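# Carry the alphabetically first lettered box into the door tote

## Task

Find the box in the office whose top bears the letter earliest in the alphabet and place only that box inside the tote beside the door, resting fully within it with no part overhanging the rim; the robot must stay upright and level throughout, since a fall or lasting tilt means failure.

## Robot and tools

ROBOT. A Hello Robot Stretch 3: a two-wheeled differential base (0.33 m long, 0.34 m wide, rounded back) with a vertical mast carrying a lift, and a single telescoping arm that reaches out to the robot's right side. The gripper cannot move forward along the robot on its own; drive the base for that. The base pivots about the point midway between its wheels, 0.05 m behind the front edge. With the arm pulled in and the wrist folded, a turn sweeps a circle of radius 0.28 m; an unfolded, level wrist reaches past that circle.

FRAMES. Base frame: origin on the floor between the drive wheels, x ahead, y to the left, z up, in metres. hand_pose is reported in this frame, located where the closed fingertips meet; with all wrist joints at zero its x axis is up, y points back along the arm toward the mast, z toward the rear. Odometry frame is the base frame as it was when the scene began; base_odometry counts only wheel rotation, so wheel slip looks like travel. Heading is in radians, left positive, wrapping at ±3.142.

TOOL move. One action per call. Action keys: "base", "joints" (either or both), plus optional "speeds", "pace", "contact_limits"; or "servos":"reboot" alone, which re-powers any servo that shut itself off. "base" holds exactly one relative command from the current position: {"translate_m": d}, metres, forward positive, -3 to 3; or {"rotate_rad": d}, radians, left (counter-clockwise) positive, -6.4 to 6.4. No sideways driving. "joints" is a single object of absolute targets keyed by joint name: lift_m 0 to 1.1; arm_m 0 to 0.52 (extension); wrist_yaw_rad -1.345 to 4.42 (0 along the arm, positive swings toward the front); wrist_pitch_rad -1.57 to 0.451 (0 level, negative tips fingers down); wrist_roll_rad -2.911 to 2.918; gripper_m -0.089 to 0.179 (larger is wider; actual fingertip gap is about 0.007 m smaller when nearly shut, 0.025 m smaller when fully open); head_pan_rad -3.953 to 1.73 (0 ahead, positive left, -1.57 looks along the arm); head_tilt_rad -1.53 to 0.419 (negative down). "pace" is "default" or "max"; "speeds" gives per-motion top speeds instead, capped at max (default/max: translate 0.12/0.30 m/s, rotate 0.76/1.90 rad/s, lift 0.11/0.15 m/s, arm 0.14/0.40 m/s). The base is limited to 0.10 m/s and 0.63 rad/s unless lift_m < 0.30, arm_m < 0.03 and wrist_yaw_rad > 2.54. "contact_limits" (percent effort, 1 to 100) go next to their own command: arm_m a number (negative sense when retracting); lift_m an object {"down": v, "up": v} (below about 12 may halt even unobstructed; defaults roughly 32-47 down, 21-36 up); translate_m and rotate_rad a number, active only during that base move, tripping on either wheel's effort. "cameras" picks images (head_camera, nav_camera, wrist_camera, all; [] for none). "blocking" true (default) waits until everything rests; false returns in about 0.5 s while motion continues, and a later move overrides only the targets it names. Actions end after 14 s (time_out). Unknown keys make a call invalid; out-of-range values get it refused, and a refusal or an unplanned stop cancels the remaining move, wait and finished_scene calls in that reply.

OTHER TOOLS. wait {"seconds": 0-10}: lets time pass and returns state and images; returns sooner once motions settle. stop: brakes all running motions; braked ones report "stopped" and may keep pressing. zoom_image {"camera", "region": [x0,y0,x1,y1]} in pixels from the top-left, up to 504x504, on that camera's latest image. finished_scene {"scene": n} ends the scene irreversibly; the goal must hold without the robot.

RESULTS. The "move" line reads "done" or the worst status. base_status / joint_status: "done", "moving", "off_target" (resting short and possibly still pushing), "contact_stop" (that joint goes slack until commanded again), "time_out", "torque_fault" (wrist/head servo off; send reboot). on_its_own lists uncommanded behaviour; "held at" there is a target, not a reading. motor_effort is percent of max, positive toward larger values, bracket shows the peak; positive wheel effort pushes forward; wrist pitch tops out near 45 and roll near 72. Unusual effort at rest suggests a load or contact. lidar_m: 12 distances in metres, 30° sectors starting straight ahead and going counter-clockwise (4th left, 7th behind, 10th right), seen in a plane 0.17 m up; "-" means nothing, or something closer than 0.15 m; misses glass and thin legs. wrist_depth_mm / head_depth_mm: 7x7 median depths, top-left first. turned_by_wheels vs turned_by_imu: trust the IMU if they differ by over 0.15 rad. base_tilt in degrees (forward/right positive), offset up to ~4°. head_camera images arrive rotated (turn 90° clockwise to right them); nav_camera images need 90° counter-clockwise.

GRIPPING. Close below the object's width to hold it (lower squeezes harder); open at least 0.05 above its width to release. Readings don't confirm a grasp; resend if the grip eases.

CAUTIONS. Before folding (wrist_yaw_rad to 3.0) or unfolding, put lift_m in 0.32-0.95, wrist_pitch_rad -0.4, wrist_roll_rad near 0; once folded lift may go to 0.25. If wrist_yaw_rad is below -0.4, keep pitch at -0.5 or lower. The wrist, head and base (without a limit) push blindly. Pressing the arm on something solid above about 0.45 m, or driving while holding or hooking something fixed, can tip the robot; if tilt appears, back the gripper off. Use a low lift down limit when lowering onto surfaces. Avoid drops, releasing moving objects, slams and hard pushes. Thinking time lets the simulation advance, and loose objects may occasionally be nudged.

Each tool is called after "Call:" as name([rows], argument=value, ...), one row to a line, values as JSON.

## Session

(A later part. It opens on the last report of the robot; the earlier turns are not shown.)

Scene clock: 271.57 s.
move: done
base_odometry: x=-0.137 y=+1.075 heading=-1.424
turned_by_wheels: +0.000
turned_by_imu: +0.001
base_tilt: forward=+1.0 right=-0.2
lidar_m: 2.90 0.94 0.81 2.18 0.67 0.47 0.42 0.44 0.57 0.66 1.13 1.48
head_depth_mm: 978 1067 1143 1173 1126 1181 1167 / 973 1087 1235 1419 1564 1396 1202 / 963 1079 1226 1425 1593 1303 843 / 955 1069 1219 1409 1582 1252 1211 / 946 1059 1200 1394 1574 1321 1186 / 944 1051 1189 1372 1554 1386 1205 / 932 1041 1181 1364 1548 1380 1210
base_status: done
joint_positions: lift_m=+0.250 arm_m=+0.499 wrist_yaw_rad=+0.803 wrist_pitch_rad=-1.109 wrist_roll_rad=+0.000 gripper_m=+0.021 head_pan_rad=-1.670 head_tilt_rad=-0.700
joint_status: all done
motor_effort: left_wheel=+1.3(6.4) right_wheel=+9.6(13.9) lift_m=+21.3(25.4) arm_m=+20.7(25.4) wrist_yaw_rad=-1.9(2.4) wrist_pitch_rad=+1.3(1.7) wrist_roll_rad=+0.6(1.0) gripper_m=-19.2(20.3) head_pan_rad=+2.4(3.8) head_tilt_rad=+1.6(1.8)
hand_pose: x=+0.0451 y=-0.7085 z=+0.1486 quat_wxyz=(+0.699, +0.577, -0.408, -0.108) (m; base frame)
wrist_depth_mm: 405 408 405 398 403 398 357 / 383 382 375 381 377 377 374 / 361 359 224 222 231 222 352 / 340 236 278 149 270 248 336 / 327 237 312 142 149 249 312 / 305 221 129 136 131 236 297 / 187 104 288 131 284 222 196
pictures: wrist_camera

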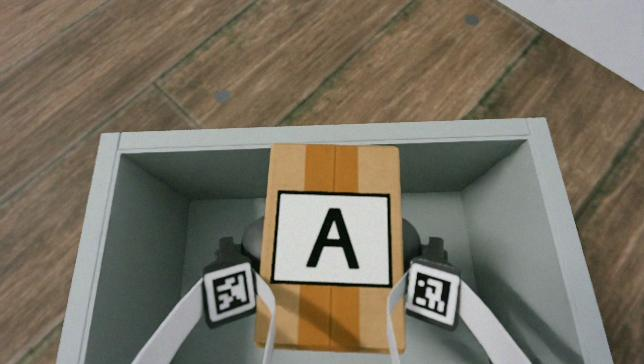

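Call:
move(joints={"lift_m": 0.15}, speeds={"lift_m": 0.07}, contact_limits={"lift_m": {"down": 14}}, cameras=["wrist_camera", "head_camera"])

Call:
move(joints={"lift_m": 0.1}, speeds={"lift_m": 0.03}, contact_limits={"lift_m": {"down": 14}}, cameras=["wrist_camera"])

Scene clock: 277.07 s.
move: done
base_odometry: x=-0.137 y=+1.075 heading=-1.424
turned_by_wheels: +0.000
turned_by_imu: +0.001
base_tilt: forward=+1.1 right=-0.2
lidar_m: 2.90 0.95 0.81 2.19 0.67 0.47 0.42 0.44 0.57 1.10 1.13 1.48
head_depth_mm: 978 1067 1140 1173 1126 1190 1167 / 969 1086 1245 1415 1557 1389 1207 / 965 1078 1229 1426 1591 1331 913 / 955 1065 1207 1411 1581 1194 1199 / 945 1059 1206 1389 1573 1320 1187 / 941 1049 1188 1379 1550 1387 1207 / 933 1040 1181 1357 1543 1383 1205
joint_positions: lift_m=+0.150 arm_m=+0.499 wrist_yaw_rad=+0.803 wrist_pitch_rad=-1.109 wrist_roll_rad=+0.000 gripper_m=+0.021 head_pan_rad=-1.670 head_tilt_rad=-0.700
joint_status: all done
motor_effort: left_wheel=+1.4(1.7) right_wheel=+9.0(10.2) lift_m=+20.3(25.5) arm_m=+9.5(14.2) wrist_yaw_rad=-1.5(2.3) wrist_pitch_rad=+1.2(1.8) wrist_roll_rad=+0.7(1.1) gripper_m=-19.0(20.0) head_pan_rad=+2.8(3.5) head_tilt_rad=+0.1(2.1)
contact_limits: lift_m down 14 (down: maximum 72; up: maximum 65)
hand_pose: x=+0.0451 y=-0.7085 z=+0.0486 quat_wxyz=(+0.699, +0.577, -0.408, -0.108) (m; base frame)
wrist_depth_mm: 126 126 125 126 126 125 128 / 143 144 147 149 152 154 147 / 168 189 192 184 200 199 162 / 174 225 232 148 226 225 163 / 174 216 217 142 145 215 164 / 172 206 129 135 131 205 166 / 171 104 194 130 192 196 166
pictures: head_camera (sideways), wrist_camera

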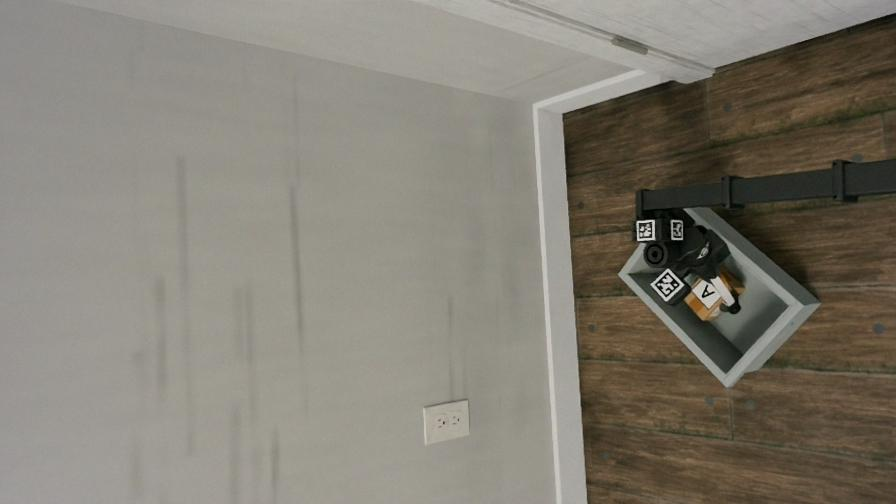

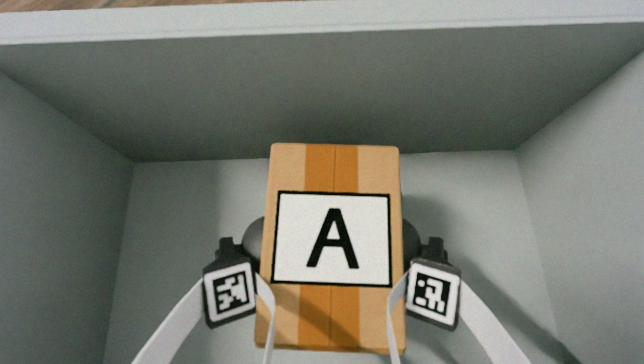

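Scene clock: 278.47 s.
move: contact_stop
base_odometry: x=-0.137 y=+1.075 heading=-1.424
turned_by_wheels: +0.000
turned_by_imu: +0.000
base_tilt: forward=+1.2 right=-0.5
lidar_m: 2.90 0.94 0.81 2.19 0.67 0.47 0.42 0.44 0.57 1.10 1.13 1.48
head_depth_mm: 977 1066 1141 1170 1127 1187 1172 / 971 1090 1240 1408 1561 1391 1204 / 962 1081 1227 1429 1599 1332 1146 / 952 1069 1213 1412 1590 1182 1204 / 945 1056 1203 1396 1572 1325 1190 / 940 1049 1184 1378 1552 1386 1206 / 930 1040 1178 1356 1552 1392 1206
joint_positions: lift_m=+0.121 arm_m=+0.499 wrist_yaw_rad=+0.803 wrist_pitch_rad=-1.080 wrist_roll_rad=+0.000 gripper_m=+0.021 head_pan_rad=-1.670 head_tilt_rad=-0.700
joint_status: lift_m contact_stop (moved -0.029 of -0.050)
measured_speeds: translate_m=+0.000 rotate_rad=+0.000 lift_m=+0.003 arm_m=+0.000 wrist_yaw_rad=+0.000 wrist_pitch_rad=+0.000 wrist_roll_rad=+0.000 head_pan_rad=+0.000 head_tilt_rad=+0.000
on_its_own: lift_m is slack since a contact_stop (your +0.100 is given up)
motor_effort: left_wheel=+0.3(1.6) right_wheel=+9.1(10.1) lift_m=+21.5(21.5) arm_m=+6.7(9.7) wrist_yaw_rad=-2.0(2.2) wrist_pitch_rad=-3.6(5.0) wrist_roll_rad=+0.6(0.9) gripper_m=-19.3(19.9) head_pan_rad=+2.2(3.7) head_tilt_rad=+0.7(1.6)
contact_limits: lift_m down 14 (down: maximum 72; up: maximum 65)
hand_pose: x=+0.0500 y=-0.7132 z=+0.0224 quat_wxyz=(+0.701, +0.572, -0.416, -0.098) (m; base frame)
wrist_depth_mm: 110 110 112 113 114 115 117 / 134 135 138 140 141 144 144 / 163 175 178 171 181 189 161 / 176 205 204 150 202 201 162 / 175 194 192 141 146 192 163 / 173 184 130 135 132 179 165 / 171 105 171 129 170 171 165
pictures: wrist_camera

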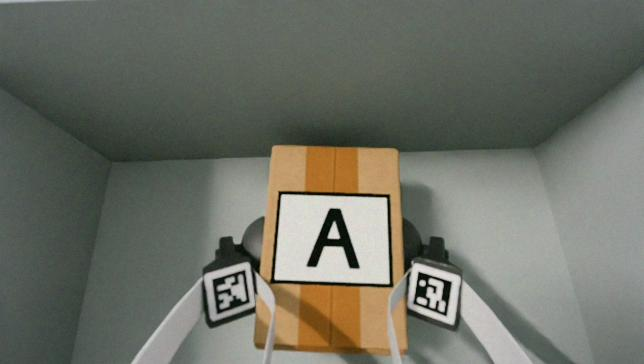

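Contact with the tote floor. Release gradually.

Call:
move(joints={"gripper_m": 0.08}, cameras=[])

Call:
move(joints={"gripper_m": 0.1}, cameras=[])

Call:
move(joints={"gripper_m": 0.135}, cameras=["wrist_camera"])

Call:
move(joints={"lift_m": 0.42}, cameras=["wrist_camera", "head_camera"])

Scene clock: 282.80 s.
move: done
base_odometry: x=-0.137 y=+1.075 heading=-1.424
turned_by_wheels: +0.000
turned_by_imu: +0.001
base_tilt: forward=+0.9 right=+0.0
lidar_m: 2.89 0.95 0.81 2.19 0.67 0.47 0.42 0.44 0.57 1.10 1.13 1.48
head_depth_mm: 980 1068 1142 1169 1125 1189 1164 / 966 1088 1239 1417 1562 1397 1208 / 960 1071 1227 1427 1596 1335 1143 / 952 1069 1217 1410 1587 1182 1207 / 946 1060 1194 1395 1563 1318 1188 / 940 1051 1188 1380 1544 1381 1203 / 933 1041 1180 1360 1561 1388 1214
joint_positions: lift_m=+0.122 arm_m=+0.499 wrist_yaw_rad=+0.802 wrist_pitch_rad=-1.103 wrist_roll_rad=+0.000 gripper_m=+0.080 head_pan_rad=-1.670 head_tilt_rad=-0.700
joint_status: all done
on_its_own: lift_m is slack since a contact_stop (your +0.100 is given up)
motor_effort: left_wheel=+0.3(0.6) right_wheel=+8.2(9.1) lift_m=+25.7(25.8) arm_m=-0.7(1.4) wrist_yaw_rad=-1.0(1.9) wrist_pitch_rad=+0.5(4.1) wrist_roll_rad=+0.8(0.9) gripper_m=+0.3(88.7) head_pan_rad=+3.0(3.2) head_tilt_rad=+0.6(1.4)
contact_limits: lift_m down 14 (down: maximum 72; up: maximum 65)
hand_pose: x=+0.0460 y=-0.7095 z=+0.0206 quat_wxyz=(+0.699, +0.576, -0.409, -0.106) (m; base frame)
wrist_depth_mm: 114 116 117 119 116 121 127 / 141 143 145 147 151 152 147 / 168 187 188 172 186 200 162 / 176 200 200 145 194 198 164 / 174 190 187 138 141 187 164 / 174 182 131 131 130 176 166 / 169 108 169 129 168 167 167
pictures: none

Scene clock: 283.53 s.
move: done
base_odometry: x=-0.137 y=+1.075 heading=-1.424
turned_by_wheels: +0.000
turned_by_imu: +0.000
base_tilt: forward=+1.0 right=-0.2
lidar_m: 2.90 0.95 0.81 2.18 0.67 0.47 0.42 0.44 0.57 1.10 1.13 1.48
head_depth_mm: 982 1065 1142 1174 1126 1188 1162 / 972 1090 1238 1419 1556 1390 1206 / 964 1077 1230 1425 1593 1326 1141 / 950 1070 1216 1409 1596 1179 1204 / 948 1061 1200 1400 1567 1323 1187 / 938 1051 1192 1378 1557 1381 1206 / 931 1042 1177 1363 1547 1387 1208
joint_positions: lift_m=+0.122 arm_m=+0.499 wrist_yaw_rad=+0.802 wrist_pitch_rad=-1.103 wrist_roll_rad=+0.000 gripper_m=+0.100 head_pan_rad=-1.670 head_tilt_rad=-0.700
joint_status: all done
on_its_own: lift_m is slack since a contact_stop (your +0.100 is given up)
motor_effort: left_wheel=+0.5(0.6) right_wheel=+7.9(8.4) lift_m=+25.5(25.9) arm_m=-2.9(2.9) wrist_yaw_rad=-0.8(1.5) wrist_pitch_rad=+0.4(0.5) wrist_roll_rad=+0.9(0.9) gripper_m=+0.9(78.4) head_pan_rad=+2.8(3.2) head_tilt_rad=+0.6(1.4)
contact_limits: lift_m down 14 (down: maximum 72; up: maximum 65)
hand_pose: x=+0.0460 y=-0.7095 z=+0.0206 quat_wxyz=(+0.699, +0.576, -0.409, -0.106) (m; base frame)
wrist_depth_mm: 115 116 118 118 116 121 127 / 140 143 145 147 150 152 147 / 169 186 188 171 186 200 162 / 174 201 200 145 194 198 163 / 174 191 160 138 146 188 164 / 173 181 134 132 131 126 165 / 164 122 169 127 167 122 167
pictures: none

Scene clock: 284.43 s.
move: done
base_odometry: x=-0.137 y=+1.075 heading=-1.424
turned_by_wheels: +0.000
turned_by_imu: +0.000
base_tilt: forward=+1.0 right=-0.2
lidar_m: 2.90 0.94 0.81 2.18 0.67 0.47 0.42 0.44 0.57 1.10 1.13 1.49
head_depth_mm: 978 1064 1144 1174 1131 1185 1166 / 964 1091 1244 1424 1565 1391 1216 / 964 1075 1227 1433 1591 1326 1144 / 953 1067 1218 1413 1587 1179 1211 / 943 1057 1200 1393 1574 1335 1187 / 940 1052 1191 1383 1559 1383 1208 / 934 1043 1181 1354 1551 1388 1203
joint_positions: lift_m=+0.122 arm_m=+0.499 wrist_yaw_rad=+0.802 wrist_pitch_rad=-1.103 wrist_roll_rad=+0.000 gripper_m=+0.135 head_pan_rad=-1.670 head_tilt_rad=-0.700
joint_status: all done
on_its_own: lift_m is slack since a contact_stop (your +0.100 is given up)
motor_effort: left_wheel=+0.3(0.5) right_wheel=+8.2(9.0) lift_m=+25.6(26.1) arm_m=-4.4(4.7) wrist_yaw_rad=-0.9(1.7) wrist_pitch_rad=+0.4(0.6) wrist_roll_rad=+0.7(1.0) gripper_m=+0.6(90.7) head_pan_rad=+0.9(3.2) head_tilt_rad=-0.3(1.2)
contact_limits: lift_m down 14 (down: maximum 72; up: maximum 65)
hand_pose: x=+0.0460 y=-0.7095 z=+0.0206 quat_wxyz=(+0.699, +0.576, -0.409, -0.106) (m; base frame)
wrist_depth_mm: 114 116 118 118 116 121 127 / 142 143 144 147 150 152 145 / 168 186 189 172 187 201 162 / 175 201 202 145 193 198 164 / 174 190 188 138 184 187 163 / 166 126 179 131 133 124 164 / - 130 170 128 169 167 144
pictures: wrist_camera

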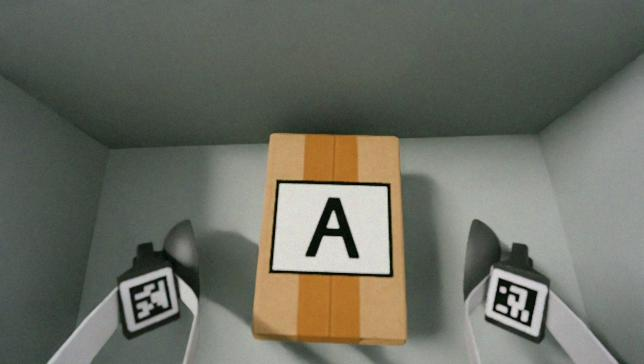

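Scene clock: 287.97 s.
move: done
base_odometry: x=-0.137 y=+1.075 heading=-1.424
turned_by_wheels: +0.000
turned_by_imu: +0.001
base_tilt: forward=+0.9 right=-0.2
lidar_m: 2.89 0.94 0.81 2.19 0.67 0.47 0.42 0.43 0.57 1.10 1.13 1.48
head_depth_mm: 976 1070 1143 1172 1127 1183 1165 / 967 1089 1238 1415 1553 1389 1185 / 963 1078 1238 1422 915 748 1165 / 956 1066 1209 1412 950 1359 1211 / 949 1057 1203 1389 1553 1330 1187 / 944 1052 1185 1380 1546 1392 1213 / 933 1041 1180 1366 1556 1381 1208
joint_positions: lift_m=+0.420 arm_m=+0.499 wrist_yaw_rad=+0.802 wrist_pitch_rad=-1.104 wrist_roll_rad=+0.000 gripper_m=+0.135 head_pan_rad=-1.670 head_tilt_rad=-0.700
joint_status: all done
motor_effort: left_wheel=+0.4(0.6) right_wheel=+8.4(8.7) lift_m=+30.8(34.2) arm_m=-11.9(11.9) wrist_yaw_rad=-0.9(1.7) wrist_pitch_rad=+0.7(0.8) wrist_roll_rad=+0.8(1.0) gripper_m=+0.0(1.0) head_pan_rad=+1.5(3.8) head_tilt_rad=+0.0(1.4)
hand_pose: x=+0.0459 y=-0.7094 z=+0.3191 quat_wxyz=(+0.699, +0.576, -0.409, -0.107) (m; base frame)
wrist_depth_mm: 641 623 630 648 545 444 363 / 600 587 595 593 575 488 413 / 552 550 554 555 547 551 445 / 544 521 525 527 521 525 510 / 510 500 415 443 464 499 495 / 491 124 459 424 462 124 464 / - 447 435 455 454 336 447
pictures: head_camera (sideways), wrist_camera

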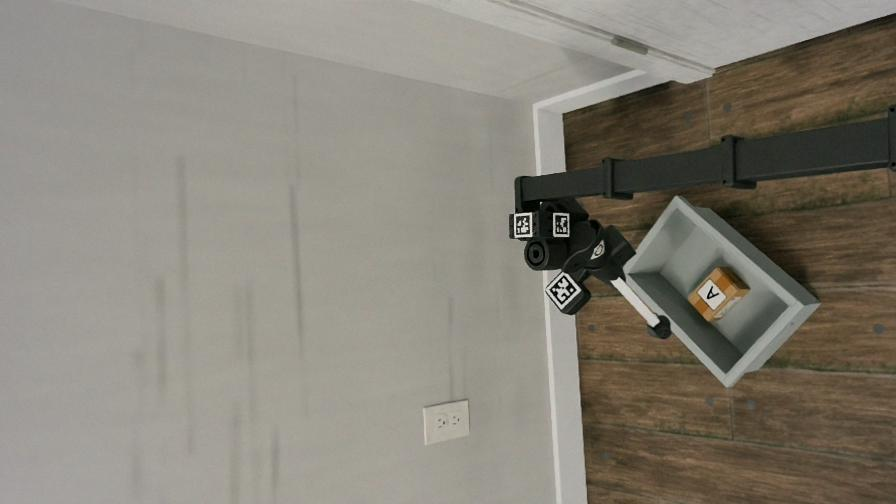

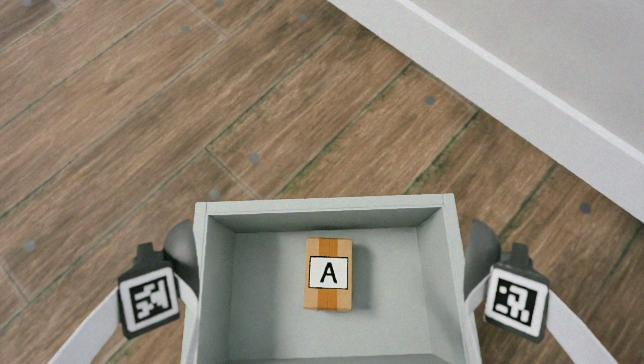

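Box A lies flat inside the tote and the gripper is clear of it.

Call:
finished_scene(scene=3)

The scene is finished: the task was done.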